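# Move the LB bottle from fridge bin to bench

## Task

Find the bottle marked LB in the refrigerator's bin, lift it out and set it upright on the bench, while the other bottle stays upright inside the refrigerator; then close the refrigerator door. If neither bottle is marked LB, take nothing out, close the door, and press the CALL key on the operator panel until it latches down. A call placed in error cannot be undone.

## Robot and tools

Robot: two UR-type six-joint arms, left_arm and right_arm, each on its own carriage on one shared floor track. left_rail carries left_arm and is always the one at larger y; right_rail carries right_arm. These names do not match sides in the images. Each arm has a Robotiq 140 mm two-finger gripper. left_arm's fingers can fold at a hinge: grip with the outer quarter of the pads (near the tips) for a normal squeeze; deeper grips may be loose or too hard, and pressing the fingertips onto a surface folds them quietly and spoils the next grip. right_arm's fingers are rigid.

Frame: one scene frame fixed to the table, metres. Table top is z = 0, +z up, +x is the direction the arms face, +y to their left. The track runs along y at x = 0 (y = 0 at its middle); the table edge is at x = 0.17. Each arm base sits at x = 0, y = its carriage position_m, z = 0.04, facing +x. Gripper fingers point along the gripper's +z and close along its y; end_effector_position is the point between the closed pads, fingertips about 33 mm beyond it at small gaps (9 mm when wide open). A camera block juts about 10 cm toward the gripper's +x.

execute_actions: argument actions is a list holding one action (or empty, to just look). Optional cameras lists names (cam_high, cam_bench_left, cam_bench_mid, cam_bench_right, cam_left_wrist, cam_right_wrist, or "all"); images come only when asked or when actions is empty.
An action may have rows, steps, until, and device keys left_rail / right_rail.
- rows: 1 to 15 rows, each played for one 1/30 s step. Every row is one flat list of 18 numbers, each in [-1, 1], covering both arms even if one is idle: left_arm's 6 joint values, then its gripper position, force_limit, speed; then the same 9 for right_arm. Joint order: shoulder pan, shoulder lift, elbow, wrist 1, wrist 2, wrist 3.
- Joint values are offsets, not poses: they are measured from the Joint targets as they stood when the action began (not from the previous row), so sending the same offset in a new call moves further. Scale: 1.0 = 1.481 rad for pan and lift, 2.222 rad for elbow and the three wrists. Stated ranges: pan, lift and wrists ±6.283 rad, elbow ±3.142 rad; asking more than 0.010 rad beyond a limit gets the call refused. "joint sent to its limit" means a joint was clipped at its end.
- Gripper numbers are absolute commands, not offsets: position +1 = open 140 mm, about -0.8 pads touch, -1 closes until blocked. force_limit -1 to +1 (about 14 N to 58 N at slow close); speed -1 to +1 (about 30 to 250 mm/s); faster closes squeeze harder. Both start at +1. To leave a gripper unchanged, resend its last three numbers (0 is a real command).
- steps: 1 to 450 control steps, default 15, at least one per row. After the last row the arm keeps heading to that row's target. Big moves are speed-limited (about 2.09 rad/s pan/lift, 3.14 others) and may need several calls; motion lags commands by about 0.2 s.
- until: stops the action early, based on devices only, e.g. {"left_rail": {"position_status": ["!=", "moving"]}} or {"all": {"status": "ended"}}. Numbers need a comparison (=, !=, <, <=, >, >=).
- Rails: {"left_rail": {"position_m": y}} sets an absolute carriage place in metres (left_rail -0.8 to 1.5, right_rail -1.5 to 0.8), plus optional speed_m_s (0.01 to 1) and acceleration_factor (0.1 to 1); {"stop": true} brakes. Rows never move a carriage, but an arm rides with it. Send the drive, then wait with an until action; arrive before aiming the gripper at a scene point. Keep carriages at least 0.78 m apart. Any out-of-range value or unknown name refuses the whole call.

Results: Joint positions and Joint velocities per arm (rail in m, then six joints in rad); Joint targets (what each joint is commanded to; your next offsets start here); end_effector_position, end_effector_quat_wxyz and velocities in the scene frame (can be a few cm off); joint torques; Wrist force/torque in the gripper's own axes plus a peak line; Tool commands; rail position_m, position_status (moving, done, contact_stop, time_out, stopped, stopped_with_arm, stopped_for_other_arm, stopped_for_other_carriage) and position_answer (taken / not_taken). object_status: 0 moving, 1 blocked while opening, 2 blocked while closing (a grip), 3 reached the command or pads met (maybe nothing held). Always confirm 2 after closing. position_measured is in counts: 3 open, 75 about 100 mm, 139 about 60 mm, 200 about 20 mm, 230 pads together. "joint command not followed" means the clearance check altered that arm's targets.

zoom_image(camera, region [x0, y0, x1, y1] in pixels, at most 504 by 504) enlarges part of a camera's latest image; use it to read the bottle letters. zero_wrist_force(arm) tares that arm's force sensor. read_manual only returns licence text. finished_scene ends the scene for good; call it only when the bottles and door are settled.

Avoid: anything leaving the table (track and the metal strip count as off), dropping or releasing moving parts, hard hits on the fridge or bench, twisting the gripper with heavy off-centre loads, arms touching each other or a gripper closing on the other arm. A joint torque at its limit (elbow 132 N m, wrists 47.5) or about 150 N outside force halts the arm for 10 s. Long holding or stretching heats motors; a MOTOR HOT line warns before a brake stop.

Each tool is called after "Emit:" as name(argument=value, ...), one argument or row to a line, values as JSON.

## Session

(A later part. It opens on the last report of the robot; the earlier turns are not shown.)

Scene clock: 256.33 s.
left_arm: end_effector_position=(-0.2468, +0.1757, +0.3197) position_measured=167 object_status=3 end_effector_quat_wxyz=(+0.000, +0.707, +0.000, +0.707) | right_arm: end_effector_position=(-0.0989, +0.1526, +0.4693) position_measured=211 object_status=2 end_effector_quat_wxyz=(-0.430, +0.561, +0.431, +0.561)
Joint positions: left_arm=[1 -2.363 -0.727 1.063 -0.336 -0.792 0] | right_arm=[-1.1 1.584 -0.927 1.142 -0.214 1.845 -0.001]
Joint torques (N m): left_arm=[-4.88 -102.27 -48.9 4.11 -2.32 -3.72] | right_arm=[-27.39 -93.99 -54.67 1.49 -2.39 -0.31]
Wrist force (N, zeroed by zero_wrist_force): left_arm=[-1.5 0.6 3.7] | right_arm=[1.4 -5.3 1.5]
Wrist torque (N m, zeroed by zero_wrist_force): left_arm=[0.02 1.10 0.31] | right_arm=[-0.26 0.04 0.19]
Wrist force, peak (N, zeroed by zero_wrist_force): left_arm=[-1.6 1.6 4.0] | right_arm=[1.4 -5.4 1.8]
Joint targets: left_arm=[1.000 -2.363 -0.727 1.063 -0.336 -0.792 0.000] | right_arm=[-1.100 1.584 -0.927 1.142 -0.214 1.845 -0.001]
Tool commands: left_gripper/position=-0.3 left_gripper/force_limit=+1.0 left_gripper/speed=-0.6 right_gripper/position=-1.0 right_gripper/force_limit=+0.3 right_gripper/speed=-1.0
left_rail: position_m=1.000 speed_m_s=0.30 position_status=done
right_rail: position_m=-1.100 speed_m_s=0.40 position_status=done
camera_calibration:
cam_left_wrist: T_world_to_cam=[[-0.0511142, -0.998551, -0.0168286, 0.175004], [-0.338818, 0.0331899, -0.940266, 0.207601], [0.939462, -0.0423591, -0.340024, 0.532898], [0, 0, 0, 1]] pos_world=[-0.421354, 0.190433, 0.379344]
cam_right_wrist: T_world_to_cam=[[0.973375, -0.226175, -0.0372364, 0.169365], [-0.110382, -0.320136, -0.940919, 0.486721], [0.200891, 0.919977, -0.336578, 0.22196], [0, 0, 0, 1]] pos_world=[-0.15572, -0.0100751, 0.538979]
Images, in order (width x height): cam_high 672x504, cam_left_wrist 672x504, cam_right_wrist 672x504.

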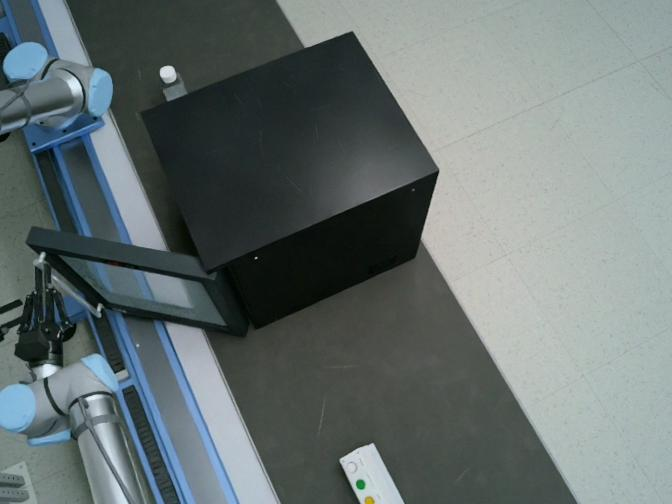

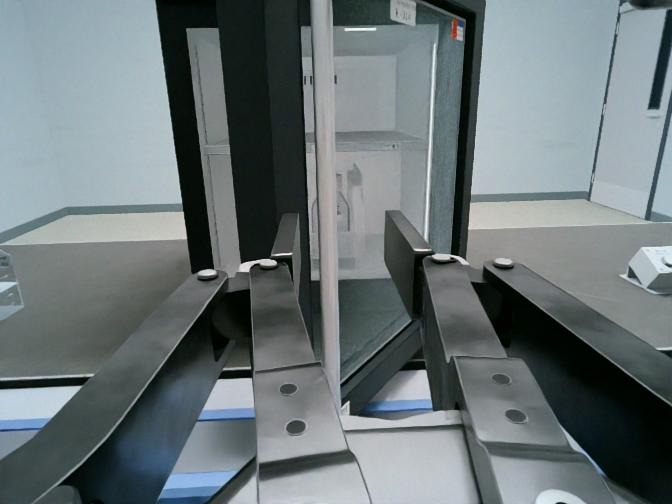

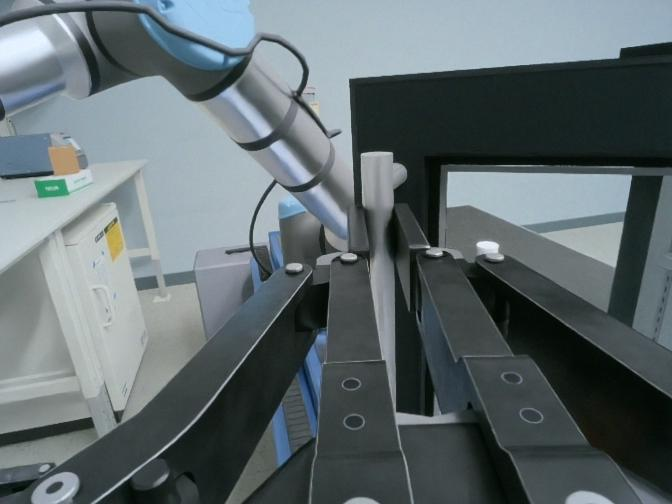

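Emit:
execute_actions(
  actions=[
    {"rows": [[0.0049, -0.0071, 0.0087, -0.0040, 0.0033, 0, -0.3, 1, -0.6, 0, 0, 0, 0, 0, 0, -1, 0.3, -1], [0.0099, -0.0143, 0.0174, -0.0079, 0.0066, 0, -0.3, 1, -0.6, 0, 0, 0, 0, 0, 0, -1, 0.3, -1], [0.0148, -0.0214, 0.0261, -0.0119, 0.0098, 0, -0.3, 1, -0.6, 0, 0, 0, 0, 0, 0, -1, 0.3, -1], [0.0197, -0.0285, 0.0348, -0.0158, 0.0131, 0, -0.3, 1, -0.6, 0, 0, 0, 0, 0, 0, -1, 0.3, -1], [0.0247, -0.0357, 0.0436, -0.0198, 0.0164, 0, -0.3, 1, -0.6, 0, 0, 0, 0, 0, 0, -1, 0.3, -1], [0.0296, -0.0428, 0.0523, -0.0238, 0.0197, 0, -0.3, 1, -0.6, 0, 0, 0, 0, 0, 0, -1, 0.3, -1]], "steps": 25},
  ],
  cameras=["cam_left_wrist"],
)

Scene clock: 258.30 s.
left_arm: end_effector_position=(-0.1846, +0.1781, +0.3196) position_measured=167 object_status=3 end_effector_quat_wxyz=(+0.000, +0.707, +0.000, +0.707) | right_arm: end_effector_position=(-0.0989, +0.1526, +0.4693) position_measured=211 object_status=2 end_effector_quat_wxyz=(-0.430, +0.561, +0.431, +0.561)
Joint positions: left_arm=[1 -2.319 -0.791 1.179 -0.389 -0.749 0] | right_arm=[-1.1 1.584 -0.927 1.142 -0.214 1.845 -0.001]
Joint torques (N m): left_arm=[8.54 -117.87 -32.76 -0.22 2.85 -4.21] | right_arm=[-26.45 -91.16 -53.54 1.49 -2.41 0.11]
Wrist force (N, zeroed by zero_wrist_force): left_arm=[-1.2 0.9 3.8] | right_arm=[1.5 -5.2 0.8]
Wrist torque (N m, zeroed by zero_wrist_force): left_arm=[0.09 1.05 0.28] | right_arm=[-0.25 0.02 0.19]
Wrist force, peak (N, zeroed by zero_wrist_force): left_arm=[-0.8 1.4 7.6] | right_arm=[1.5 -5.7 1.3]
Joint targets: left_arm=[1.000 -2.319 -0.791 1.179 -0.389 -0.749 0.000] | right_arm=[-1.100 1.584 -0.927 1.142 -0.214 1.845 -0.001]
left_rail: position_m=1.000 speed_m_s=0.30 position_status=done
right_rail: position_m=-1.100 speed_m_s=0.40 position_status=done
camera_calibration:
cam_left_wrist: T_world_to_cam=[[-0.0509866, -0.998559, -0.0167608, 0.180695], [-0.338826, 0.0330829, -0.940267, 0.228577], [0.939466, -0.042262, -0.340025, 0.474647], [0, 0, 0, 1]] pos_world=[-0.359254, 0.192932, 0.379343]
Images, in order (width x height): cam_left_wrist 672x504.

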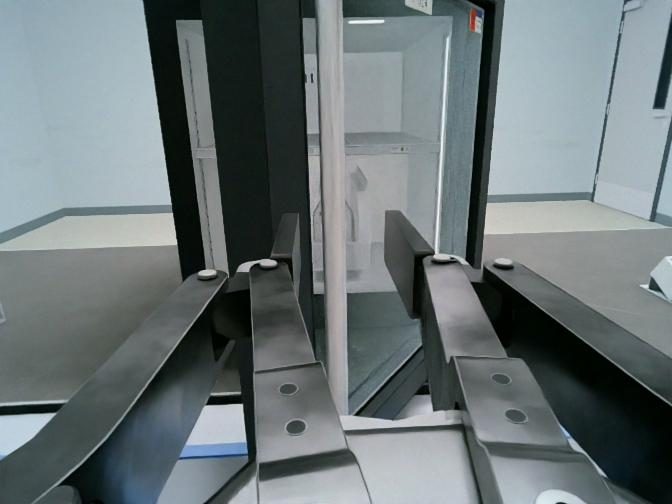

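Emit:
execute_actions(
  actions=[
    {"rows": [[0.0056, -0.0059, 0.0071, -0.0032, 0.0038, 0, -0.3, 1, -0.6, 0, 0, 0, 0, 0, 0, -1, 0.3, -1], [0.0113, -0.0118, 0.0142, -0.0063, 0.0075, 0, -0.3, 1, -0.6, 0, 0, 0, 0, 0, 0, -1, 0.3, -1], [0.0169, -0.0177, 0.0213, -0.0095, 0.0113, 0, -0.3, 1, -0.6, 0, 0, 0, 0, 0, 0, -1, 0.3, -1], [0.0225, -0.0236, 0.0283, -0.0126, 0.0150, 0, -0.3, 1, -0.6, 0, 0, 0, 0, 0, 0, -1, 0.3, -1], [0.0282, -0.0295, 0.0354, -0.0158, 0.0188, 0, -0.3, 1, -0.6, 0, 0, 0, 0, 0, 0, -1, 0.3, -1], [0.0338, -0.0354, 0.0425, -0.0189, 0.0225, 0, -0.3, 1, -0.6, 0, 0, 0, 0, 0, 0, -1, 0.3, -1]], "steps": 25},
  ],
  cameras=["cam_left_wrist"],
)

Emit:
zoom_image(
  camera="cam_left_wrist",
  region=[260, 160, 420, 320],
)

Scene clock: 259.97 s.
left_arm: end_effector_position=(-0.1216, +0.1782, +0.3196) position_measured=167 object_status=3 end_effector_quat_wxyz=(+0.000, +0.707, +0.000, +0.707) | right_arm: end_effector_position=(-0.0989, +0.1526, +0.4693) position_measured=211 object_status=2 end_effector_quat_wxyz=(-0.430, +0.561, +0.431, +0.561)
Joint positions: left_arm=[1 -2.269 -0.843 1.274 -0.431 -0.699 0] | right_arm=[-1.1 1.584 -0.927 1.142 -0.214 1.845 -0.001]
Joint torques (N m): left_arm=[7.03 -119.01 -31.51 -0.66 3.03 -3.97] | right_arm=[-26.28 -90.37 -54.51 1.33 -2.16 -0.1]
Wrist force (N, zeroed by zero_wrist_force): left_arm=[-1.6 1.2 3.9] | right_arm=[1.3 -5.6 1.5]
Wrist torque (N m, zeroed by zero_wrist_force): left_arm=[0.20 1.13 0.27] | right_arm=[-0.32 0.08 0.19]
Wrist force, peak (N, zeroed by zero_wrist_force): left_arm=[-1.6 1.5 7.8] | right_arm=[1.3 -5.6 1.5]
Joint targets: left_arm=[1.000 -2.269 -0.843 1.274 -0.431 -0.699 0.000] | right_arm=[-1.100 1.584 -0.927 1.142 -0.214 1.845 -0.001]
left_rail: position_m=1.000 speed_m_s=0.30 position_status=done
right_rail: position_m=-1.100 speed_m_s=0.40 position_status=done
camera_calibration:
cam_left_wrist: T_world_to_cam=[[-0.0509866, -0.998559, -0.0167608, 0.183907], [-0.338826, 0.0330829, -0.940267, 0.249923], [0.939466, -0.042262, -0.340025, 0.415461], [0, 0, 0, 1]] pos_world=[-0.296254, 0.192932, 0.379343]
Images, in order (width x height): cam_left_wrist 672x504.

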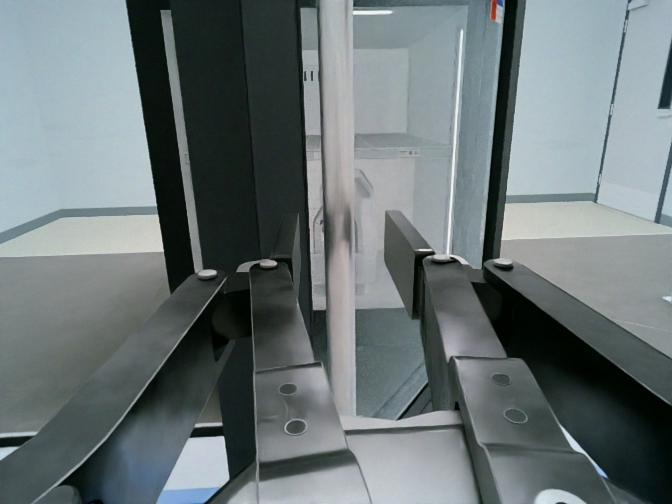

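Scaled by 3.150 from the camera's 672x504 image, which has a finer 960x720 frame.

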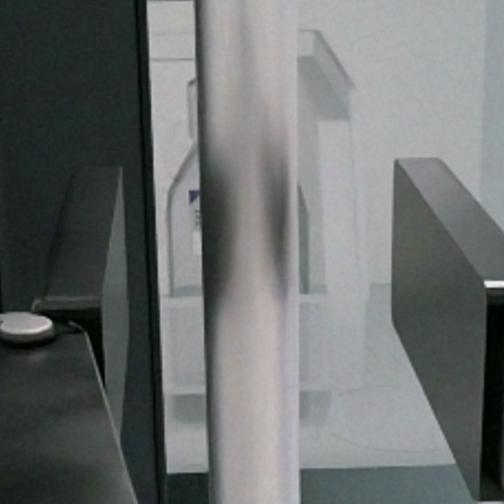

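Emit:
execute_actions(
  actions=[
    {"rows": [[-0.0006, -0.0011, 0.0014, -0.0006, -0.0004, 0, -0.3, 1, -0.6, 0, 0, 0, 0, 0, 0, -1, 0.3, -1]], "steps": 12},
  ],
)

Emit:
execute_actions(
  actions=[
    {"rows": [[0, 0, 0, 0, 0, 0, -1, 0.3, -1, 0, 0, 0, 0, 0, 0, -1, 0.3, -1]], "steps": 85},
  ],
  cameras=["cam_left_wrist"],
)

Scene clock: 263.27 s.
left_arm: end_effector_position=(-0.1216, +0.1795, +0.3195) position_measured=167 object_status=3 end_effector_quat_wxyz=(+0.000, +0.707, +0.000, +0.707) | right_arm: end_effector_position=(-0.0989, +0.1526, +0.4693) position_measured=211 object_status=2 end_effector_quat_wxyz=(-0.430, +0.561, +0.431, +0.561)
Joint positions: left_arm=[1 -2.27 -0.845 1.277 -0.432 -0.7 0] | right_arm=[-1.1 1.584 -0.927 1.142 -0.214 1.845 -0.001]
Joint torques (N m): left_arm=[-14.21 -116.99 -31.8 -0.95 -2.61 -3.58] | right_arm=[-27.33 -91.95 -54.19 1.58 -2.09 -0.38]
Wrist force (N, zeroed by zero_wrist_force): left_arm=[-1.2 1.3 3.8] | right_arm=[1.4 -4.9 1.5]
Wrist torque (N m, zeroed by zero_wrist_force): left_arm=[0.21 1.04 0.27] | right_arm=[-0.18 0.04 0.19]
Wrist force, peak (N, zeroed by zero_wrist_force): left_arm=[-1.8 1.1 4.4] | right_arm=[1.2 -5.7 1.6]
Joint targets: left_arm=[1.000 -2.270 -0.845 1.277 -0.432 -0.700 0.000] | right_arm=[-1.100 1.584 -0.927 1.142 -0.214 1.845 -0.001]
left_rail: position_m=1.000 speed_m_s=0.30 position_status=done
right_rail: position_m=-1.100 speed_m_s=0.40 position_status=done

Scene clock: 266.30 s.
left_arm: end_effector_position=(-0.1216, +0.1795, +0.3195) position_measured=211 object_status=2 end_effector_quat_wxyz=(+0.000, +0.707, +0.000, +0.707) | right_arm: end_effector_position=(-0.0989, +0.1526, +0.4693) position_measured=211 object_status=2 end_effector_quat_wxyz=(-0.430, +0.561, +0.431, +0.561)
Joint positions: left_arm=[1 -2.27 -0.845 1.277 -0.432 -0.7 0] | right_arm=[-1.1 1.584 -0.927 1.142 -0.214 1.845 -0.001]
Joint torques (N m): left_arm=[12.41 -107.82 -54.05 -0.66 7.61 -2.75] | right_arm=[-24.7 -90.6 -53.24 -3.74 -2.02 -0.18]
Wrist force (N, zeroed by zero_wrist_force): left_arm=[-0.5 -14.9 -2.7] | right_arm=[4.5 -2.7 -9.1]
Wrist torque (N m, zeroed by zero_wrist_force): left_arm=[0.76 1.04 0.08] | right_arm=[-0.61 -0.23 0.19]
Wrist force, peak (N, zeroed by zero_wrist_force): left_arm=[-0.6 -15.6 -2.6] | right_arm=[4.2 -3.2 -9.9]
Joint targets: left_arm=[1.000 -2.270 -0.845 1.277 -0.432 -0.700 0.000] | right_arm=[-1.100 1.584 -0.927 1.142 -0.214 1.845 -0.001]
left_rail: position_m=1.000 speed_m_s=0.30 position_status=done
right_rail: position_m=-1.100 speed_m_s=0.40 position_status=done
camera_calibration:
cam_left_wrist: T_world_to_cam=[[-0.0509232, -0.99856, -0.0168924, 0.185273], [-0.338735, 0.0331812, -0.940296, 0.249805], [0.939503, -0.0421609, -0.339937, 0.41544], [0, 0, 0, 1]] pos_world=[-0.296254, 0.194232, 0.379244]
Images, in order (width x height): cam_left_wrist 672x504.

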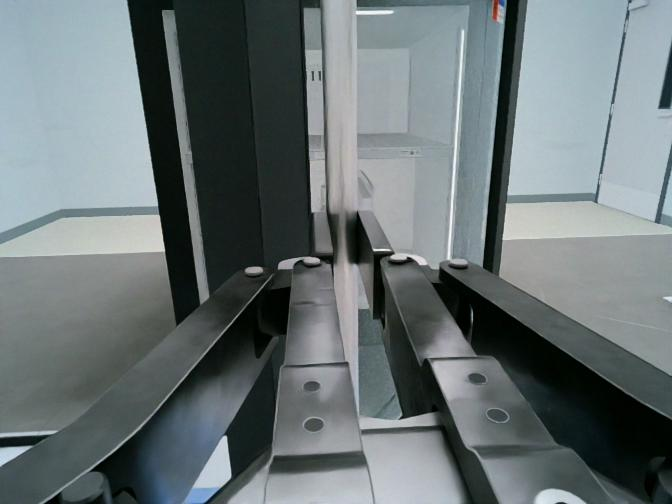

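Emit:
execute_actions(
  actions=[
    {"rows": [[0, 0, 0, 0, 0, 0, -1, 0.3, -1, 0, 0, 0, 0, 0, 0, -0.2, 0.3, -0.8]], "steps": 40},
  ],
  cameras=["cam_right_wrist"],
)

Scene clock: 268.07 s.
left_arm: end_effector_position=(-0.1216, +0.1795, +0.3196) position_measured=211 object_status=2 end_effector_quat_wxyz=(+0.000, +0.707, +0.000, +0.707) | right_arm: end_effector_position=(-0.0988, +0.1526, +0.4692) position_measured=154 object_status=3 end_effector_quat_wxyz=(-0.430, +0.561, +0.431, +0.561)
Joint positions: left_arm=[1 -2.27 -0.845 1.277 -0.432 -0.7 0] | right_arm=[-1.1 1.584 -0.927 1.142 -0.214 1.845 -0.001]
Joint torques (N m): left_arm=[16.53 -100.1 -44.1 0.16 0.57 -2.42] | right_arm=[10.7 -105.17 -52.78 -6.5 -2.23 -0.12]
Wrist force (N, zeroed by zero_wrist_force): left_arm=[-0.5 -7.2 -8.2] | right_arm=[1.8 -1.4 1.2]
Wrist torque (N m, zeroed by zero_wrist_force): left_arm=[0.45 1.07 0.09] | right_arm=[-0.32 -0.41 0.00]
Wrist force, peak (N, zeroed by zero_wrist_force): left_arm=[-0.9 -15.5 -3.1] | right_arm=[4.9 -2.9 -9.5]
Joint targets: left_arm=[1.000 -2.270 -0.845 1.277 -0.432 -0.700 0.000] | right_arm=[-1.100 1.584 -0.927 1.142 -0.214 1.845 -0.001]
left_rail: position_m=1.000 speed_m_s=0.30 position_status=done
right_rail: position_m=-1.100 speed_m_s=0.40 position_status=done
camera_calibration:
cam_right_wrist: T_world_to_cam=[[0.973375, -0.226175, -0.0372364, 0.169267], [-0.110382, -0.320136, -0.940919, 0.486732], [0.200891, 0.919977, -0.336578, 0.22194], [0, 0, 0, 1]] pos_world=[-0.15562, -0.0100751, 0.538979]
Images, in order (width x height): cam_right_wrist 672x504.

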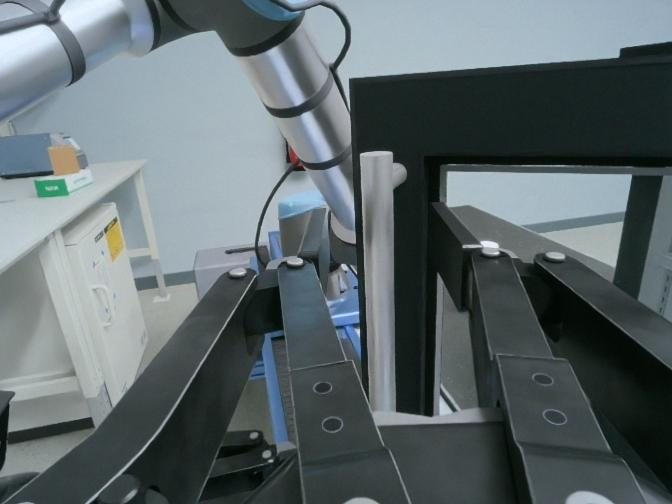

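Emit:
execute_actions(
  actions=[
    {"rows": [[0, 0, 0, 0, 0, 0, -1, 0.3, -1, 0.0027, -0.0091, 0.0113, -0.0053, 0.0018, 0, -0.2, 0.3, -0.8], [0, 0, 0, 0, 0, 0, -1, 0.3, -1, 0.0055, -0.0182, 0.0227, -0.0105, 0.0036, 0, -0.2, 0.3, -0.8], [0, 0, 0, 0, 0, 0, -1, 0.3, -1, 0.0082, -0.0273, 0.0340, -0.0158, 0.0054, 0, -0.2, 0.3, -0.8], [0, 0, 0, 0, 0, 0, -1, 0.3, -1, 0.0109, -0.0364, 0.0453, -0.0210, 0.0073, 0, -0.2, 0.3, -0.8], [0, 0, 0, 0, 0, 0, -1, 0.3, -1, 0.0136, -0.0455, 0.0566, -0.0263, 0.0091, 0, -0.2, 0.3, -0.8], [0, 0, 0, 0, 0, 0, -1, 0.3, -1, 0.0164, -0.0546, 0.0680, -0.0316, 0.0109, 0, -0.2, 0.3, -0.8], [0, 0, 0, 0, 0, 0, -1, 0.3, -1, 0.0191, -0.0637, 0.0793, -0.0368, 0.0127, 0, -0.2, 0.3, -0.8], [0, 0, 0, 0, 0, 0, -1, 0.3, -1, 0.0218, -0.0728, 0.0906, -0.0421, 0.0145, 0, -0.2, 0.3, -0.8]], "steps": 25},
  ],
)

Emit:
execute_actions(
  actions=[
    {"rows": [[0, 0, 0, 0, 0, 0, -1, 0.3, -1, 0, -0.0568, 0.0161, -0.0313, 0, 0, -0.2, 0.3, -0.8], [0, 0, 0, 0, 0, 0, -1, 0.3, -1, 0, -0.1136, 0.0323, -0.0626, 0, 0, -0.2, 0.3, -0.8], [0, 0, 0, 0, 0, 0, -1, 0.3, -1, 0, -0.1704, 0.0484, -0.0939, 0, 0, -0.2, 0.3, -0.8], [0, 0, 0, 0, 0, 0, -1, 0.3, -1, 0, -0.2272, 0.0645, -0.1252, 0, 0, -0.2, 0.3, -0.8]], "steps": 35},
  ],
  cameras=["cam_high", "cam_left_wrist"],
)

Scene clock: 269.93 s.
left_arm: end_effector_position=(-0.1216, +0.1795, +0.3195) position_measured=211 object_status=2 end_effector_quat_wxyz=(+0.000, +0.707, +0.000, +0.707) | right_arm: end_effector_position=(-0.1255, +0.0775, +0.4544) position_measured=154 object_status=3 end_effector_quat_wxyz=(-0.430, +0.561, +0.431, +0.561)
Joint positions: left_arm=[1 -2.27 -0.845 1.277 -0.432 -0.7 0] | right_arm=[-1.1 1.617 -1.035 1.343 -0.307 1.878 -0.001]
Joint torques (N m): left_arm=[13.09 -93.83 -34.26 0.1 0.77 -1.75] | right_arm=[17.09 -110.25 -41.96 -6.87 4.38 -0.05]
Wrist force (N, zeroed by zero_wrist_force): left_arm=[-0.8 -7.1 -8.5] | right_arm=[1.2 -0.8 1.4]
Wrist torque (N m, zeroed by zero_wrist_force): left_arm=[0.46 1.15 0.09] | right_arm=[-0.17 -0.29 -0.04]
Wrist force, peak (N, zeroed by zero_wrist_force): left_arm=[-0.6 -7.5 -8.8] | right_arm=[2.3 -1.6 4.8]
Joint targets: left_arm=[1.000 -2.270 -0.845 1.277 -0.432 -0.700 0.000] | right_arm=[-1.100 1.617 -1.035 1.343 -0.307 1.878 -0.001]
left_rail: position_m=1.000 speed_m_s=0.30 position_status=done
right_rail: position_m=-1.100 speed_m_s=0.40 position_status=done

Scene clock: 271.30 s.
left_arm: end_effector_position=(-0.1216, +0.1795, +0.3195) position_measured=211 object_status=2 end_effector_quat_wxyz=(+0.000, +0.707, +0.000, +0.707) | right_arm: end_effector_position=(-0.1186, -0.0717, +0.7965) position_measured=154 object_status=3 end_effector_quat_wxyz=(+0.554, -0.451, -0.284, -0.640)
Joint positions: left_arm=[1 -2.27 -0.845 1.277 -0.432 -0.7 0] | right_arm=[-1.1 1.617 -1.372 1.486 -0.586 1.878 -0.001]
Joint torques (N m): left_arm=[15.92 -94.65 -33.47 0.27 0.08 -0.95] | right_arm=[-22.07 -84.33 -46.25 -8.58 2.45 -0.19]
Wrist force (N, zeroed by zero_wrist_force): left_arm=[-0.6 -6.9 -8.5] | right_arm=[2.0 -1.8 2.5]
Wrist torque (N m, zeroed by zero_wrist_force): left_arm=[0.50 1.12 0.09] | right_arm=[-0.36 -0.49 0.03]
Wrist force, peak (N, zeroed by zero_wrist_force): left_arm=[-0.8 -7.4 -8.8] | right_arm=[27.7 -2.3 2.7]
Joint targets: left_arm=[1.000 -2.270 -0.845 1.277 -0.432 -0.700 0.000] | right_arm=[-1.100 1.617 -1.372 1.486 -0.586 1.878 -0.001]
left_rail: position_m=1.000 speed_m_s=0.30 position_status=done
right_rail: position_m=-1.100 speed_m_s=0.40 position_status=done
camera_calibration:
cam_left_wrist: T_world_to_cam=[[-0.0509232, -0.99856, -0.0168924, 0.185273], [-0.338735, 0.0331812, -0.940296, 0.249805], [0.939503, -0.0421609, -0.339937, 0.41544], [0, 0, 0, 1]] pos_world=[-0.296254, 0.194232, 0.379244]
Images, in order (width x height): cam_high 672x504, cam_left_wrist 672x504.

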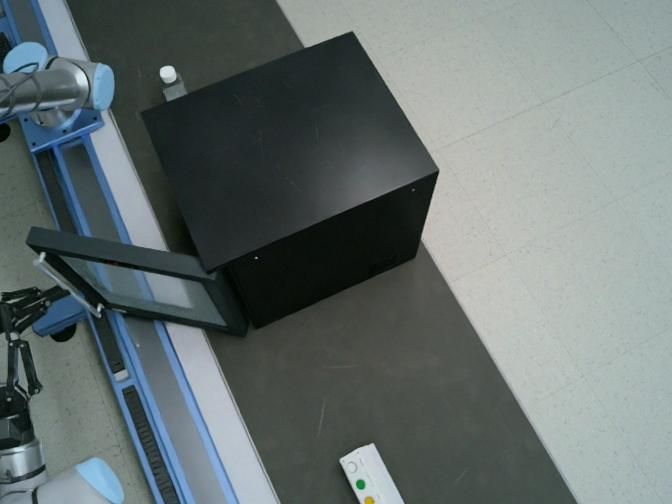

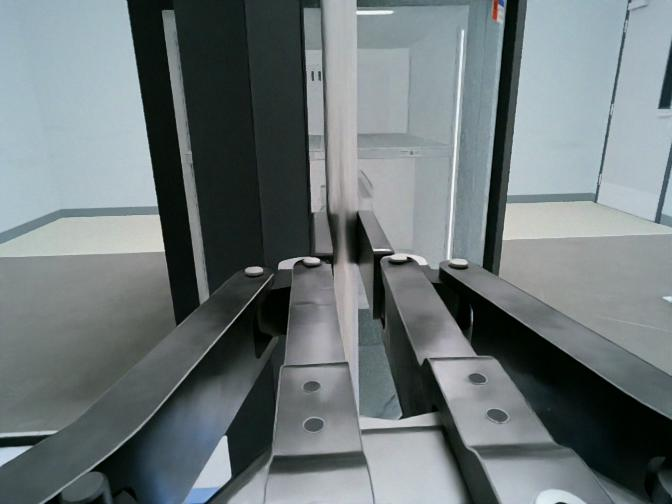

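Emit:
execute_actions(
  actions=[
    {"rows": [[-0.0004, -0.0043, 0.0051, -0.0022, -0.0002, 0, -1, 0.3, -1, 0, 0, 0, 0, 0, 0, -0.2, 0.3, -0.8], [-0.0008, -0.0086, 0.0101, -0.0044, -0.0005, 0, -1, 0.3, -1, 0, 0, 0, 0, 0, 0, -0.2, 0.3, -0.8], [-0.0011, -0.0130, 0.0152, -0.0065, -0.0007, 0, -1, 0.3, -1, 0, 0, 0, 0, 0, 0, -0.2, 0.3, -0.8], [-0.0015, -0.0173, 0.0203, -0.0087, -0.0009, 0, -1, 0.3, -1, 0, 0, 0, 0, 0, 0, -0.2, 0.3, -0.8], [-0.0019, -0.0216, 0.0253, -0.0109, -0.0011, 0, -1, 0.3, -1, 0, 0, 0, 0, 0, 0, -0.2, 0.3, -0.8], [-0.0023, -0.0259, 0.0304, -0.0131, -0.0014, 0, -1, 0.3, -1, 0, 0, 0, 0, 0, 0, -0.2, 0.3, -0.8], [-0.0026, -0.0303, 0.0355, -0.0153, -0.0016, 0, -1, 0.3, -1, 0, 0, 0, 0, 0, 0, -0.2, 0.3, -0.8], [-0.0028, -0.0351, 0.0411, -0.0176, -0.0017, 0, -1, 0.3, -1, 0, 0, 0, 0, 0, 0, -0.2, 0.3, -0.8], [-0.0031, -0.0399, 0.0467, -0.0200, -0.0019, 0, -1, 0.3, -1, 0, 0, 0, 0, 0, 0, -0.2, 0.3, -0.8], [-0.0033, -0.0448, 0.0523, -0.0224, -0.0020, 0, -1, 0.3, -1, 0, 0, 0, 0, 0, 0, -0.2, 0.3, -0.8], [-0.0035, -0.0496, 0.0579, -0.0248, -0.0021, 0, -1, 0.3, -1, 0, 0, 0, 0, 0, 0, -0.2, 0.3, -0.8], [-0.0037, -0.0544, 0.0635, -0.0271, -0.0023, 0, -1, 0.3, -1, 0, 0, 0, 0, 0, 0, -0.2, 0.3, -0.8], [-0.0039, -0.0593, 0.0691, -0.0295, -0.0024, 0, -1, 0.3, -1, 0, 0, 0, 0, 0, 0, -0.2, 0.3, -0.8], [-0.0041, -0.0641, 0.0747, -0.0319, -0.0026, 0, -1, 0.3, -1, 0, 0, 0, 0, 0, 0, -0.2, 0.3, -0.8], [-0.0043, -0.0689, 0.0803, -0.0343, -0.0027, 0, -1, 0.3, -1, 0, 0, 0, 0, 0, 0, -0.2, 0.3, -0.8]], "steps": 27},
  ],
)

Scene clock: 274.37 s.
left_arm: end_effector_position=(-0.0824, +0.2344, +0.3198) position_measured=211 object_status=2 end_effector_quat_wxyz=(+0.000, +0.707, +0.000, +0.707) | right_arm: end_effector_position=(-0.1186, -0.0717, +0.7965) position_measured=154 object_status=3 end_effector_quat_wxyz=(+0.554, -0.451, -0.284, -0.640)
Joint positions: left_arm=[1 -2.276 -0.947 1.455 -0.508 -0.706 0] | right_arm=[-1.1 1.617 -1.372 1.486 -0.586 1.878 -0.001]
Joint torques (N m): left_arm=[-16.83 -111.22 -32.02 1.84 -5.11 0.64] | right_arm=[-19.75 -83.44 -45.94 -8.91 -0.88 -0.15]
Wrist force (N, zeroed by zero_wrist_force): left_arm=[-11.4 6.5 9.7] | right_arm=[1.4 -1.8 2.2]
Wrist torque (N m, zeroed by zero_wrist_force): left_arm=[-0.47 0.68 0.04] | right_arm=[-0.39 -0.36 0.03]
Wrist force, peak (N, zeroed by zero_wrist_force): left_arm=[-17.4 -9.7 -10.7] | right_arm=[1.7 -1.8 2.9]
Joint targets: left_arm=[1.000 -2.276 -0.947 1.455 -0.508 -0.706 0.000] | right_arm=[-1.100 1.617 -1.372 1.486 -0.586 1.878 -0.001]
left_rail: position_m=1.000 speed_m_s=0.30 position_status=done
right_rail: position_m=-1.100 speed_m_s=0.40 position_status=done

Emit:
execute_actions(
  actions=[
    {"rows": [[0.0001, -0.0053, 0.0059, -0.0024, 0.0001, 0, -1, 0.3, -1, 0, 0, 0, 0, 0, 0, -0.2, 0.3, -0.8], [0.0003, -0.0105, 0.0119, -0.0049, 0.0002, 0, -1, 0.3, -1, 0, 0, 0, 0, 0, 0, -0.2, 0.3, -0.8], [0.0004, -0.0158, 0.0178, -0.0073, 0.0003, 0, -1, 0.3, -1, 0, 0, 0, 0, 0, 0, -0.2, 0.3, -0.8], [0.0005, -0.0211, 0.0238, -0.0098, 0.0004, 0, -1, 0.3, -1, 0, 0, 0, 0, 0, 0, -0.2, 0.3, -0.8], [0.0007, -0.0263, 0.0297, -0.0122, 0.0005, 0, -1, 0.3, -1, 0, 0, 0, 0, 0, 0, -0.2, 0.3, -0.8], [0.0008, -0.0316, 0.0357, -0.0147, 0.0005, 0, -1, 0.3, -1, 0, 0, 0, 0, 0, 0, -0.2, 0.3, -0.8], [0.0010, -0.0368, 0.0416, -0.0171, 0.0006, 0, -1, 0.3, -1, 0, 0, 0, 0, 0, 0, -0.2, 0.3, -0.8], [0.0015, -0.0412, 0.0464, -0.0190, 0.0010, 0, -1, 0.3, -1, 0, 0, 0, 0, 0, 0, -0.2, 0.3, -0.8], [0.0020, -0.0456, 0.0513, -0.0209, 0.0013, 0, -1, 0.3, -1, 0, 0, 0, 0, 0, 0, -0.2, 0.3, -0.8], [0.0024, -0.0499, 0.0561, -0.0228, 0.0016, 0, -1, 0.3, -1, 0, 0, 0, 0, 0, 0, -0.2, 0.3, -0.8], [0.0029, -0.0543, 0.0609, -0.0247, 0.0020, 0, -1, 0.3, -1, 0, 0, 0, 0, 0, 0, -0.2, 0.3, -0.8], [0.0034, -0.0587, 0.0657, -0.0267, 0.0023, 0, -1, 0.3, -1, 0, 0, 0, 0, 0, 0, -0.2, 0.3, -0.8], [0.0039, -0.0630, 0.0705, -0.0286, 0.0026, 0, -1, 0.3, -1, 0, 0, 0, 0, 0, 0, -0.2, 0.3, -0.8], [0.0044, -0.0674, 0.0754, -0.0305, 0.0030, 0, -1, 0.3, -1, 0, 0, 0, 0, 0, 0, -0.2, 0.3, -0.8], [0.0049, -0.0718, 0.0802, -0.0324, 0.0033, 0, -1, 0.3, -1, 0, 0, 0, 0, 0, 0, -0.2, 0.3, -0.8]], "steps": 27},
  ],
)

Scene clock: 276.57 s.
left_arm: end_effector_position=(-0.0280, +0.2897, +0.3198) position_measured=211 object_status=2 end_effector_quat_wxyz=(+0.000, +0.707, +0.000, +0.707) | right_arm: end_effector_position=(-0.1186, -0.0717, +0.7965) position_measured=154 object_status=3 end_effector_quat_wxyz=(+0.554, -0.451, -0.284, -0.640)
Joint positions: left_arm=[1 -2.269 -1.053 1.633 -0.58 -0.698 0] | right_arm=[-1.1 1.617 -1.372 1.486 -0.586 1.878 -0.001]
Joint torques (N m): left_arm=[2.63 -98.07 -29.38 1.86 -2.16 1.58] | right_arm=[-21.39 -84.49 -46.64 -8.57 -0.44 -0.16]
Wrist force (N, zeroed by zero_wrist_force): left_arm=[-9.1 13.1 13.1] | right_arm=[1.9 -2.0 2.4]
Wrist torque (N m, zeroed by zero_wrist_force): left_arm=[-0.49 0.81 0.15] | right_arm=[-0.41 -0.45 0.03]
Wrist force, peak (N, zeroed by zero_wrist_force): left_arm=[-20.7 0.0 2.5] | right_arm=[1.9 -2.0 2.4]
Joint targets: left_arm=[1.000 -2.269 -1.053 1.634 -0.580 -0.698 0.000] | right_arm=[-1.100 1.617 -1.372 1.486 -0.586 1.878 -0.001]
left_rail: position_m=1.000 speed_m_s=0.30 position_status=done
right_rail: position_m=-1.100 speed_m_s=0.40 position_status=done

Emit:
execute_actions(
  actions=[
    {"rows": [[0.0011, -0.0047, 0.0051, -0.0019, 0.0007, 0, -1, 0.3, -1, 0, 0, 0, 0, 0, 0, -0.2, 0.3, -0.8], [0.0021, -0.0094, 0.0101, -0.0039, 0.0014, 0, -1, 0.3, -1, 0, 0, 0, 0, 0, 0, -0.2, 0.3, -0.8], [0.0032, -0.0141, 0.0152, -0.0058, 0.0021, 0, -1, 0.3, -1, 0, 0, 0, 0, 0, 0, -0.2, 0.3, -0.8], [0.0042, -0.0188, 0.0203, -0.0077, 0.0028, 0, -1, 0.3, -1, 0, 0, 0, 0, 0, 0, -0.2, 0.3, -0.8], [0.0053, -0.0236, 0.0254, -0.0096, 0.0035, 0, -1, 0.3, -1, 0, 0, 0, 0, 0, 0, -0.2, 0.3, -0.8], [0.0064, -0.0283, 0.0304, -0.0116, 0.0042, 0, -1, 0.3, -1, 0, 0, 0, 0, 0, 0, -0.2, 0.3, -0.8], [0.0074, -0.0330, 0.0355, -0.0135, 0.0049, 0, -1, 0.3, -1, 0, 0, 0, 0, 0, 0, -0.2, 0.3, -0.8], [0.0089, -0.0368, 0.0395, -0.0150, 0.0059, 0, -1, 0.3, -1, 0, 0, 0, 0, 0, 0, -0.2, 0.3, -0.8], [0.0103, -0.0407, 0.0435, -0.0164, 0.0068, 0, -1, 0.3, -1, 0, 0, 0, 0, 0, 0, -0.2, 0.3, -0.8], [0.0117, -0.0445, 0.0475, -0.0179, 0.0078, 0, -1, 0.3, -1, 0, 0, 0, 0, 0, 0, -0.2, 0.3, -0.8], [0.0131, -0.0483, 0.0516, -0.0193, 0.0087, 0, -1, 0.3, -1, 0, 0, 0, 0, 0, 0, -0.2, 0.3, -0.8], [0.0146, -0.0522, 0.0556, -0.0208, 0.0097, 0, -1, 0.3, -1, 0, 0, 0, 0, 0, 0, -0.2, 0.3, -0.8], [0.0160, -0.0560, 0.0596, -0.0223, 0.0106, 0, -1, 0.3, -1, 0, 0, 0, 0, 0, 0, -0.2, 0.3, -0.8], [0.0174, -0.0599, 0.0636, -0.0237, 0.0116, 0, -1, 0.3, -1, 0, 0, 0, 0, 0, 0, -0.2, 0.3, -0.8], [0.0189, -0.0637, 0.0676, -0.0252, 0.0125, 0, -1, 0.3, -1, 0, 0, 0, 0, 0, 0, -0.2, 0.3, -0.8]], "steps": 27},
  ],
)

Scene clock: 278.70 s.
left_arm: end_effector_position=(+0.0353, +0.3343, +0.3198) position_measured=211 object_status=2 end_effector_quat_wxyz=(+0.000, +0.707, +0.000, +0.707) | right_arm: end_effector_position=(-0.1186, -0.0717, +0.7965) position_measured=154 object_status=3 end_effector_quat_wxyz=(+0.554, -0.451, -0.284, -0.640)
Joint positions: left_arm=[1 -2.241 -1.147 1.784 -0.636 -0.67 0] | right_arm=[-1.1 1.617 -1.372 1.486 -0.586 1.878 -0.001]
Joint torques (N m): left_arm=[7.14 -91.3 -24.27 1.7 -3.95 1.45] | right_arm=[-20.8 -84.69 -45.94 -8.6 -0.89 -0.22]
Wrist force (N, zeroed by zero_wrist_force): left_arm=[-6.6 17.0 12.1] | right_arm=[2.0 -1.7 1.9]
Wrist torque (N m, zeroed by zero_wrist_force): left_arm=[-0.73 0.82 0.14] | right_arm=[-0.35 -0.49 0.03]
Wrist force, peak (N, zeroed by zero_wrist_force): left_arm=[-6.6 17.0 12.1] | right_arm=[2.1 -1.7 2.4]
Joint targets: left_arm=[1.000 -2.241 -1.147 1.784 -0.636 -0.670 0.000] | right_arm=[-1.100 1.617 -1.372 1.486 -0.586 1.878 -0.001]
left_rail: position_m=1.000 speed_m_s=0.30 position_status=done
right_rail: position_m=-1.100 speed_m_s=0.40 position_status=done

Emit:
execute_actions(
  actions=[
    {"rows": [[0.0022, -0.0040, 0.0041, -0.0014, 0.0015, 0, -1, 0.3, -1, 0, 0, 0, 0, 0, 0, -0.2, 0.3, -0.8], [0.0045, -0.0080, 0.0082, -0.0028, 0.0030, 0, -1, 0.3, -1, 0, 0, 0, 0, 0, 0, -0.2, 0.3, -0.8], [0.0067, -0.0120, 0.0122, -0.0042, 0.0045, 0, -1, 0.3, -1, 0, 0, 0, 0, 0, 0, -0.2, 0.3, -0.8], [0.0090, -0.0160, 0.0163, -0.0056, 0.0060, 0, -1, 0.3, -1, 0, 0, 0, 0, 0, 0, -0.2, 0.3, -0.8], [0.0112, -0.0200, 0.0204, -0.0070, 0.0075, 0, -1, 0.3, -1, 0, 0, 0, 0, 0, 0, -0.2, 0.3, -0.8], [0.0135, -0.0240, 0.0245, -0.0084, 0.0090, 0, -1, 0.3, -1, 0, 0, 0, 0, 0, 0, -0.2, 0.3, -0.8], [0.0157, -0.0280, 0.0286, -0.0098, 0.0105, 0, -1, 0.3, -1, 0, 0, 0, 0, 0, 0, -0.2, 0.3, -0.8], [0.0184, -0.0313, 0.0317, -0.0108, 0.0123, 0, -1, 0.3, -1, 0, 0, 0, 0, 0, 0, -0.2, 0.3, -0.8], [0.0211, -0.0345, 0.0349, -0.0119, 0.0141, 0, -1, 0.3, -1, 0, 0, 0, 0, 0, 0, -0.2, 0.3, -0.8], [0.0237, -0.0377, 0.0381, -0.0129, 0.0159, 0, -1, 0.3, -1, 0, 0, 0, 0, 0, 0, -0.2, 0.3, -0.8], [0.0264, -0.0410, 0.0413, -0.0140, 0.0177, 0, -1, 0.3, -1, 0, 0, 0, 0, 0, 0, -0.2, 0.3, -0.8], [0.0291, -0.0442, 0.0445, -0.0150, 0.0195, 0, -1, 0.3, -1, 0, 0, 0, 0, 0, 0, -0.2, 0.3, -0.8], [0.0318, -0.0474, 0.0477, -0.0160, 0.0213, 0, -1, 0.3, -1, 0, 0, 0, 0, 0, 0, -0.2, 0.3, -0.8], [0.0345, -0.0507, 0.0509, -0.0171, 0.0230, 0, -1, 0.3, -1, 0, 0, 0, 0, 0, 0, -0.2, 0.3, -0.8], [0.0371, -0.0539, 0.0541, -0.0181, 0.0248, 0, -1, 0.3, -1, 0, 0, 0, 0, 0, 0, -0.2, 0.3, -0.8]], "steps": 27},
  ],
  cameras=["cam_left_wrist", "cam_high"],
)

Scene clock: 281.70 s.
left_arm: end_effector_position=(+0.1067, +0.3672, +0.3198) position_measured=211 object_status=2 end_effector_quat_wxyz=(+0.000, +0.707, +0.000, +0.707) end_effector_velocity=(+0.000, +0.000, +0.000) end_effector_angular_velocity=(-0.001, -0.001, +0.000) | right_arm: end_effector_position=(-0.1186, -0.0717, +0.7965) position_measured=154 object_status=3 end_effector_quat_wxyz=(+0.554, -0.451, -0.284, -0.640)
Joint positions: left_arm=[1 -2.186 -1.227 1.904 -0.676 -0.615 0] | right_arm=[-1.1 1.617 -1.372 1.486 -0.586 1.878 -0.001]
Joint velocities: left_arm=[-0.001 0 0 0.001 0 0.001 -0.001] | right_arm=[within noise]
Joint torques (N m): left_arm=[10.2 -78.24 -27.02 -0.22 2.44 1.6] | right_arm=[-21.38 -84.64 -45.54 -8.74 -1.11 0.47]
Wrist force (N, zeroed by zero_wrist_force): left_arm=[-4.3 -2.3 1.9] | right_arm=[1.6 -1.3 2.8]
Wrist torque (N m, zeroed by zero_wrist_force): left_arm=[-0.35 0.92 0.10] | right_arm=[-0.27 -0.40 0.02]
Wrist force, peak (N, zeroed by zero_wrist_force): left_arm=[-8.6 -24.0 -6.6] | right_arm=[2.2 -1.8 2.5]
Joint targets: left_arm=[1.000 -2.186 -1.227 1.904 -0.676 -0.615 0.000] | right_arm=[-1.100 1.617 -1.372 1.486 -0.586 1.878 -0.001]
left_rail: position_m=1.000 speed_m_s=0.30 position_status=done
right_rail: position_m=-1.100 speed_m_s=0.40 position_status=done
camera_calibration:
cam_left_wrist: T_world_to_cam=[[-0.0513349, -0.998539, -0.0168604, 0.384386], [-0.338807, 0.0332945, -0.940267, 0.32113], [0.939454, -0.0425561, -0.340021, 0.20915], [0, 0, 0, 1]] pos_world=[-0.067953, 0.382033, 0.379544]
Images, in order (width x height): cam_high 672x504, cam_left_wrist 672x504.

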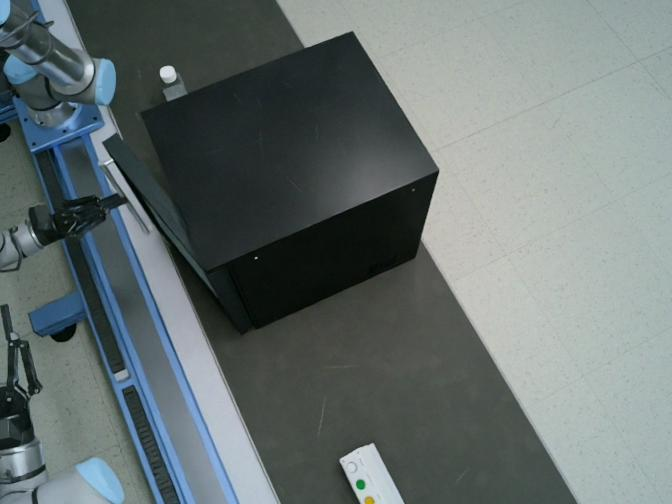

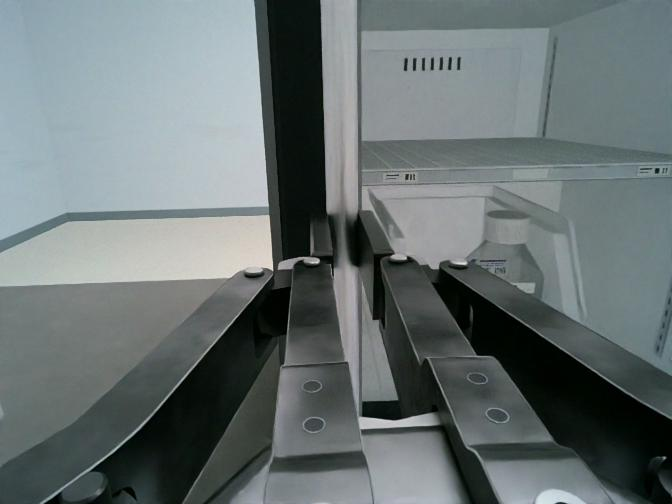

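Emit:
execute_actions(
  actions=[
    {"rows": [[0.0045, -0.0037, 0.0035, -0.0011, 0.0030, 0, -1, 0.3, -1, 0, 0, 0, 0, 0, 0, -0.2, 0.3, -0.8], [0.0090, -0.0074, 0.0071, -0.0022, 0.0060, 0, -1, 0.3, -1, 0, 0, 0, 0, 0, 0, -0.2, 0.3, -0.8], [0.0135, -0.0111, 0.0106, -0.0032, 0.0090, 0, -1, 0.3, -1, 0, 0, 0, 0, 0, 0, -0.2, 0.3, -0.8], [0.0180, -0.0148, 0.0142, -0.0043, 0.0120, 0, -1, 0.3, -1, 0, 0, 0, 0, 0, 0, -0.2, 0.3, -0.8], [0.0226, -0.0185, 0.0177, -0.0054, 0.0150, 0, -1, 0.3, -1, 0, 0, 0, 0, 0, 0, -0.2, 0.3, -0.8], [0.0271, -0.0221, 0.0212, -0.0065, 0.0180, 0, -1, 0.3, -1, 0, 0, 0, 0, 0, 0, -0.2, 0.3, -0.8], [0.0316, -0.0258, 0.0248, -0.0076, 0.0210, 0, -1, 0.3, -1, 0, 0, 0, 0, 0, 0, -0.2, 0.3, -0.8], [0.0361, -0.0295, 0.0283, -0.0086, 0.0240, 0, -1, 0.3, -1, 0, 0, 0, 0, 0, 0, -0.2, 0.3, -0.8], [0.0406, -0.0318, 0.0304, -0.0092, 0.0271, 0, -1, 0.3, -1, 0, 0, 0, 0, 0, 0, -0.2, 0.3, -0.8], [0.0452, -0.0340, 0.0325, -0.0098, 0.0301, 0, -1, 0.3, -1, 0, 0, 0, 0, 0, 0, -0.2, 0.3, -0.8], [0.0497, -0.0362, 0.0346, -0.0104, 0.0331, 0, -1, 0.3, -1, 0, 0, 0, 0, 0, 0, -0.2, 0.3, -0.8], [0.0543, -0.0384, 0.0366, -0.0110, 0.0362, 0, -1, 0.3, -1, 0, 0, 0, 0, 0, 0, -0.2, 0.3, -0.8], [0.0588, -0.0407, 0.0387, -0.0116, 0.0392, 0, -1, 0.3, -1, 0, 0, 0, 0, 0, 0, -0.2, 0.3, -0.8], [0.0634, -0.0429, 0.0408, -0.0122, 0.0422, 0, -1, 0.3, -1, 0, 0, 0, 0, 0, 0, -0.2, 0.3, -0.8], [0.0680, -0.0451, 0.0429, -0.0128, 0.0453, 0, -1, 0.3, -1, 0, 0, 0, 0, 0, 0, -0.2, 0.3, -0.8]], "steps": 27},
  ],
)

Scene clock: 283.80 s.
left_arm: end_effector_position=(+0.1958, +0.3898, +0.3198) position_measured=211 object_status=2 end_effector_quat_wxyz=(+0.000, +0.707, +0.000, +0.707) | right_arm: end_effector_position=(-0.1186, -0.0717, +0.7965) position_measured=154 object_status=3 end_effector_quat_wxyz=(+0.554, -0.451, -0.284, -0.640)
Joint positions: left_arm=[1 -2.085 -1.294 1.999 -0.705 -0.515 0] | right_arm=[-1.1 1.617 -1.372 1.486 -0.586 1.878 -0.001]
Joint torques (N m): left_arm=[10.24 -72.99 -28.6 -1.32 4.82 1.08] | right_arm=[-19.11 -84.13 -45.77 -8.09 -0.74 0.12]
Wrist force (N, zeroed by zero_wrist_force): left_arm=[-2.0 -5.6 2.5] | right_arm=[1.8 -1.4 1.9]
Wrist torque (N m, zeroed by zero_wrist_force): left_arm=[-0.20 1.09 0.10] | right_arm=[-0.28 -0.43 0.03]
Wrist force, peak (N, zeroed by zero_wrist_force): left_arm=[-8.3 -37.2 -8.4] | right_arm=[2.4 -1.7 2.4]
Joint targets: left_arm=[1.000 -2.085 -1.294 1.999 -0.705 -0.515 0.000] | right_arm=[-1.100 1.617 -1.372 1.486 -0.586 1.878 -0.001]
left_rail: position_m=1.000 speed_m_s=0.30 position_status=done
right_rail: position_m=-1.100 speed_m_s=0.40 position_status=done

Emit:
execute_actions(
  actions=[
    {"rows": [[0.0026, -0.0010, 0.0009, -0.0002, 0.0017, 0, -1, 0.3, -1, 0, 0, 0, 0, 0, 0, -0.2, 0.3, -0.8], [0.0052, -0.0021, 0.0018, -0.0005, 0.0035, 0, -1, 0.3, -1, 0, 0, 0, 0, 0, 0, -0.2, 0.3, -0.8], [0.0079, -0.0031, 0.0028, -0.0007, 0.0052, 0, -1, 0.3, -1, 0, 0, 0, 0, 0, 0, -0.2, 0.3, -0.8], [0.0105, -0.0041, 0.0037, -0.0010, 0.0070, 0, -1, 0.3, -1, 0, 0, 0, 0, 0, 0, -0.2, 0.3, -0.8], [0.0131, -0.0052, 0.0046, -0.0012, 0.0087, 0, -1, 0.3, -1, 0, 0, 0, 0, 0, 0, -0.2, 0.3, -0.8], [0.0157, -0.0062, 0.0055, -0.0015, 0.0105, 0, -1, 0.3, -1, 0, 0, 0, 0, 0, 0, -0.2, 0.3, -0.8]], "steps": 22},
  ],
  cameras=["cam_left_wrist", "cam_high"],
)

Scene clock: 285.50 s.
left_arm: end_effector_position=(+0.2131, +0.3924, +0.3199) position_measured=211 object_status=2 end_effector_quat_wxyz=(+0.000, +0.707, +0.000, +0.707) | right_arm: end_effector_position=(-0.1186, -0.0717, +0.7965) position_measured=154 object_status=3 end_effector_quat_wxyz=(+0.554, -0.451, -0.284, -0.640)
Joint positions: left_arm=[1 -2.062 -1.303 2.012 -0.708 -0.491 0] | right_arm=[-1.1 1.617 -1.372 1.486 -0.586 1.878 -0.001]
Joint torques (N m): left_arm=[3.04 -75.52 -28.01 -0.03 0.98 1.52] | right_arm=[-19.16 -87.46 -45.53 -8.49 -0.96 0.24]
Wrist force (N, zeroed by zero_wrist_force): left_arm=[-7.8 4.2 14.0] | right_arm=[2.1 -1.6 2.4]
Wrist torque (N m, zeroed by zero_wrist_force): left_arm=[-0.59 0.41 0.10] | right_arm=[-0.32 -0.52 0.03]
Wrist force, peak (N, zeroed by zero_wrist_force): left_arm=[-7.7 4.0 14.1] | right_arm=[1.8 -1.7 2.7]
Joint targets: left_arm=[1.000 -2.062 -1.303 2.012 -0.708 -0.491 0.000] | right_arm=[-1.100 1.617 -1.372 1.486 -0.586 1.878 -0.001]
left_rail: position_m=1.000 speed_m_s=0.30 position_status=done
right_rail: position_m=-1.100 speed_m_s=0.40 position_status=done
camera_calibration:
cam_left_wrist: T_world_to_cam=[[-0.0513021, -0.998543, -0.0167556, 0.414978], [-0.338901, 0.033189, -0.940236, 0.356503], [0.939422, -0.0425576, -0.34011, 0.11024], [0, 0, 0, 1]] pos_world=[0.0385468, 0.407233, 0.379644]
Images, in order (width x height): cam_high 672x504, cam_left_wrist 672x504.

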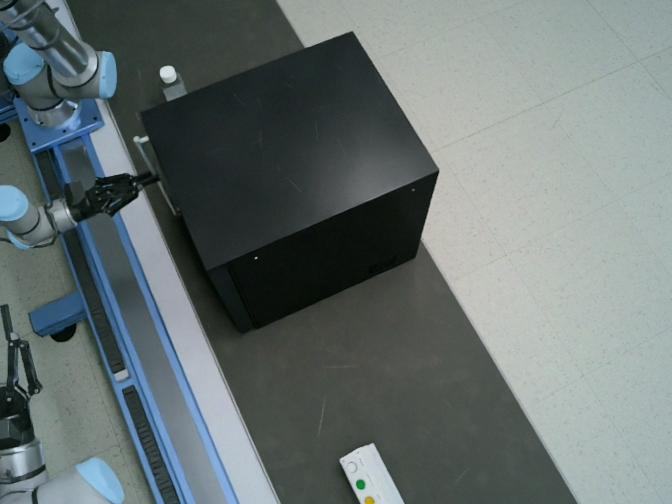

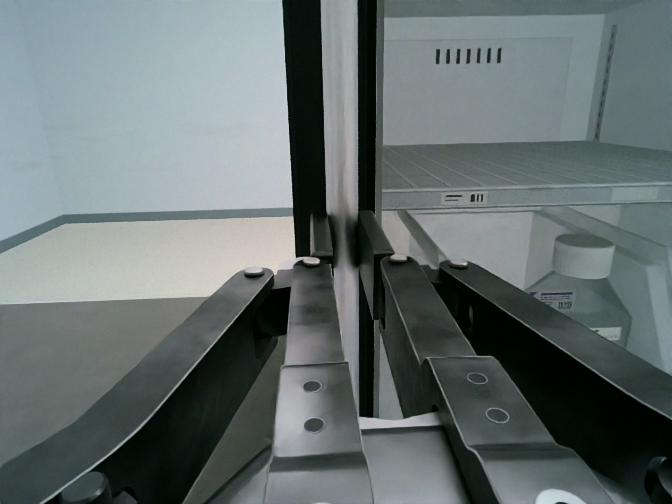

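Emit:
execute_actions(
  actions=[
    {"rows": [[0.0017, -0.0007, 0.0006, -0.0002, 0.0012, 0, -1, 0.3, -1, 0, 0, 0, 0, 0, 0, -0.2, 0.3, -0.8], [0.0035, -0.0014, 0.0012, -0.0003, 0.0023, 0, -1, 0.3, -1, 0, 0, 0, 0, 0, 0, -0.2, 0.3, -0.8], [0.0052, -0.0021, 0.0019, -0.0005, 0.0035, 0, -1, 0.3, -1, 0, 0, 0, 0, 0, 0, -0.2, 0.3, -0.8]], "steps": 18},
  ],
)

Scene clock: 286.57 s.
left_arm: end_effector_position=(+0.2188, +0.3934, +0.3199) position_measured=211 object_status=2 end_effector_quat_wxyz=(+0.000, +0.707, +0.000, +0.707) | right_arm: end_effector_position=(-0.1186, -0.0717, +0.7965) position_measured=154 object_status=3 end_effector_quat_wxyz=(+0.554, -0.451, -0.284, -0.640)
Joint positions: left_arm=[1 -2.054 -1.306 2.016 -0.709 -0.484 0] | right_arm=[-1.1 1.617 -1.372 1.486 -0.586 1.878 -0.001]
Joint torques (N m): left_arm=[15.41 -79.59 -22.37 2.49 -2.82 1.52] | right_arm=[-18.7 -84.09 -44.68 -8.56 -0.6 -0.01]
Wrist force (N, zeroed by zero_wrist_force): left_arm=[-9.5 13.4 1.5] | right_arm=[2.2 -1.0 2.3]
Wrist torque (N m, zeroed by zero_wrist_force): left_arm=[-0.93 0.30 0.13] | right_arm=[-0.20 -0.52 0.03]
Wrist force, peak (N, zeroed by zero_wrist_force): left_arm=[-9.7 12.5 14.1] | right_arm=[1.7 -2.1 3.0]
Joint targets: left_arm=[1.000 -2.054 -1.306 2.016 -0.709 -0.484 0.000] | right_arm=[-1.100 1.617 -1.372 1.486 -0.586 1.878 -0.001]
left_rail: position_m=1.000 speed_m_s=0.30 position_status=done
right_rail: position_m=-1.100 speed_m_s=0.40 position_status=done

Emit:
execute_actions(
  actions=[
    {"rows": [[0.0014, -0.0004, 0.0004, -0.0001, 0.0010, 0, -1, 0.3, -1, 0, 0, 0, 0, 0, 0, -0.2, 0.3, -0.8], [0.0028, -0.0008, 0.0007, -0.0002, 0.0019, 0, -1, 0.3, -1, 0, 0, 0, 0, 0, 0, -0.2, 0.3, -0.8]], "steps": 15},
  ],
)

Scene clock: 287.60 s.
left_arm: end_effector_position=(+0.2217, +0.3936, +0.3200) position_measured=211 object_status=2 end_effector_quat_wxyz=(+0.000, +0.707, +0.000, +0.707) | right_arm: end_effector_position=(-0.1186, -0.0717, +0.7965) position_measured=154 object_status=3 end_effector_quat_wxyz=(+0.554, -0.451, -0.284, -0.640)
Joint positions: left_arm=[1 -2.05 -1.307 2.017 -0.71 -0.479 0] | right_arm=[-1.1 1.617 -1.372 1.486 -0.586 1.878 -0.001]
Joint torques (N m): left_arm=[49.66 -72.77 -4.96 2.64 1.14 1.36] | right_arm=[-19.94 -85.23 -45.28 -8.39 -0.87 -0.1]
Wrist force (N, zeroed by zero_wrist_force): left_arm=[3.0 3.4 -63.6] | right_arm=[1.7 -1.4 2.1]
Wrist torque (N m, zeroed by zero_wrist_force): left_arm=[-0.21 0.50 0.12] | right_arm=[-0.30 -0.42 0.03]
Wrist force, peak (N, zeroed by zero_wrist_force): left_arm=[3.0 3.4 -63.6] | right_arm=[2.1 -1.7 2.4]
Joint targets: left_arm=[1.000 -2.050 -1.307 2.017 -0.710 -0.479 0.000] | right_arm=[-1.100 1.617 -1.372 1.486 -0.586 1.878 -0.001]
left_rail: position_m=1.000 speed_m_s=0.30 position_status=done
right_rail: position_m=-1.100 speed_m_s=0.40 position_status=done

Emit:
execute_actions(
  actions=[
    {"rows": [[-0.0012, 0.0003, -0.0003, 0.0001, -0.0008, 0, -1, 0.3, -1, 0, 0, 0, 0, 0, 0, -0.2, 0.3, -0.8], [-0.0024, 0.0007, -0.0006, 0.0002, -0.0016, 0, -1, 0.3, -1, 0, 0, 0, 0, 0, 0, -0.2, 0.3, -0.8]], "steps": 15},
  ],
)

Emit:
execute_actions(
  actions=[
    {"rows": [[0, 0, 0, 0, 0, 0, -0.2, 0.3, -1, 0, 0, 0, 0, 0, 0, -0.2, 0.3, -0.8]], "steps": 70},
  ],
  cameras=["cam_left_wrist"],
)

Scene clock: 288.67 s.
left_arm: end_effector_position=(+0.2193, +0.3934, +0.3199) position_measured=211 object_status=2 end_effector_quat_wxyz=(+0.000, +0.707, +0.000, +0.707) | right_arm: end_effector_position=(-0.1186, -0.0717, +0.7965) position_measured=154 object_status=3 end_effector_quat_wxyz=(+0.554, -0.451, -0.284, -0.640)
Joint positions: left_arm=[1 -2.053 -1.306 2.016 -0.709 -0.483 0] | right_arm=[-1.1 1.617 -1.372 1.486 -0.586 1.878 -0.001]
Joint torques (N m): left_arm=[-16.58 -51.73 -44.34 7.73 -9.8 1.34] | right_arm=[-19.29 -84.12 -46.45 -8.38 -0.86 0.16]
Wrist force (N, zeroed by zero_wrist_force): left_arm=[-8.9 20.5 18.6] | right_arm=[1.6 -1.4 2.4]
Wrist torque (N m, zeroed by zero_wrist_force): left_arm=[-0.49 0.14 0.09] | right_arm=[-0.29 -0.40 0.03]
Wrist force, peak (N, zeroed by zero_wrist_force): left_arm=[2.9 3.5 -65.3] | right_arm=[1.7 -2.1 2.6]
Joint targets: left_arm=[1.000 -2.053 -1.306 2.016 -0.709 -0.483 0.000] | right_arm=[-1.100 1.617 -1.372 1.486 -0.586 1.878 -0.001]
left_rail: position_m=1.000 speed_m_s=0.30 position_status=done
right_rail: position_m=-1.100 speed_m_s=0.40 position_status=done

Scene clock: 291.20 s.
left_arm: end_effector_position=(+0.2193, +0.3934, +0.3199) position_measured=154 object_status=3 end_effector_quat_wxyz=(+0.000, +0.707, +0.000, +0.707) | right_arm: end_effector_position=(-0.1186, -0.0717, +0.7965) position_measured=154 object_status=3 end_effector_quat_wxyz=(+0.554, -0.451, -0.284, -0.640)
Joint positions: left_arm=[1 -2.053 -1.306 2.016 -0.709 -0.483 0] | right_arm=[-1.1 1.617 -1.372 1.486 -0.586 1.878 -0.001]
Joint torques (N m): left_arm=[4.84 -52.31 -36 -1.1 2.89 1.28] | right_arm=[-18.79 -84.1 -46.01 -8.35 -0.68 0.18]
Wrist force (N, zeroed by zero_wrist_force): left_arm=[3.5 2.9 2.5] | right_arm=[1.3 -1.8 2.0]
Wrist torque (N m, zeroed by zero_wrist_force): left_arm=[0.53 0.05 0.27] | right_arm=[-0.37 -0.33 0.03]
Wrist force, peak (N, zeroed by zero_wrist_force): left_arm=[-9.1 20.1 18.6] | right_arm=[2.0 -2.2 2.4]
Joint targets: left_arm=[1.000 -2.053 -1.306 2.016 -0.709 -0.483 0.000] | right_arm=[-1.100 1.617 -1.372 1.486 -0.586 1.878 -0.001]
left_rail: position_m=1.000 speed_m_s=0.30 position_status=done
right_rail: position_m=-1.100 speed_m_s=0.40 position_status=done
camera_calibration:
cam_left_wrist: T_world_to_cam=[[-0.0513983, -0.998538, -0.0167287, 0.416288], [-0.338898, 0.0331963, -0.940237, 0.358568], [0.939418, -0.0426572, -0.340109, 0.104498], [0, 0, 0, 1]] pos_world=[0.0447471, 0.408234, 0.379644]
Images, in order (width x height): cam_left_wrist 672x504.

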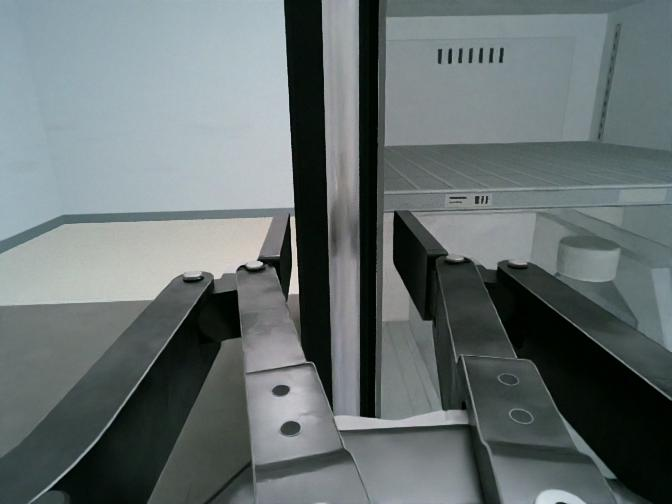

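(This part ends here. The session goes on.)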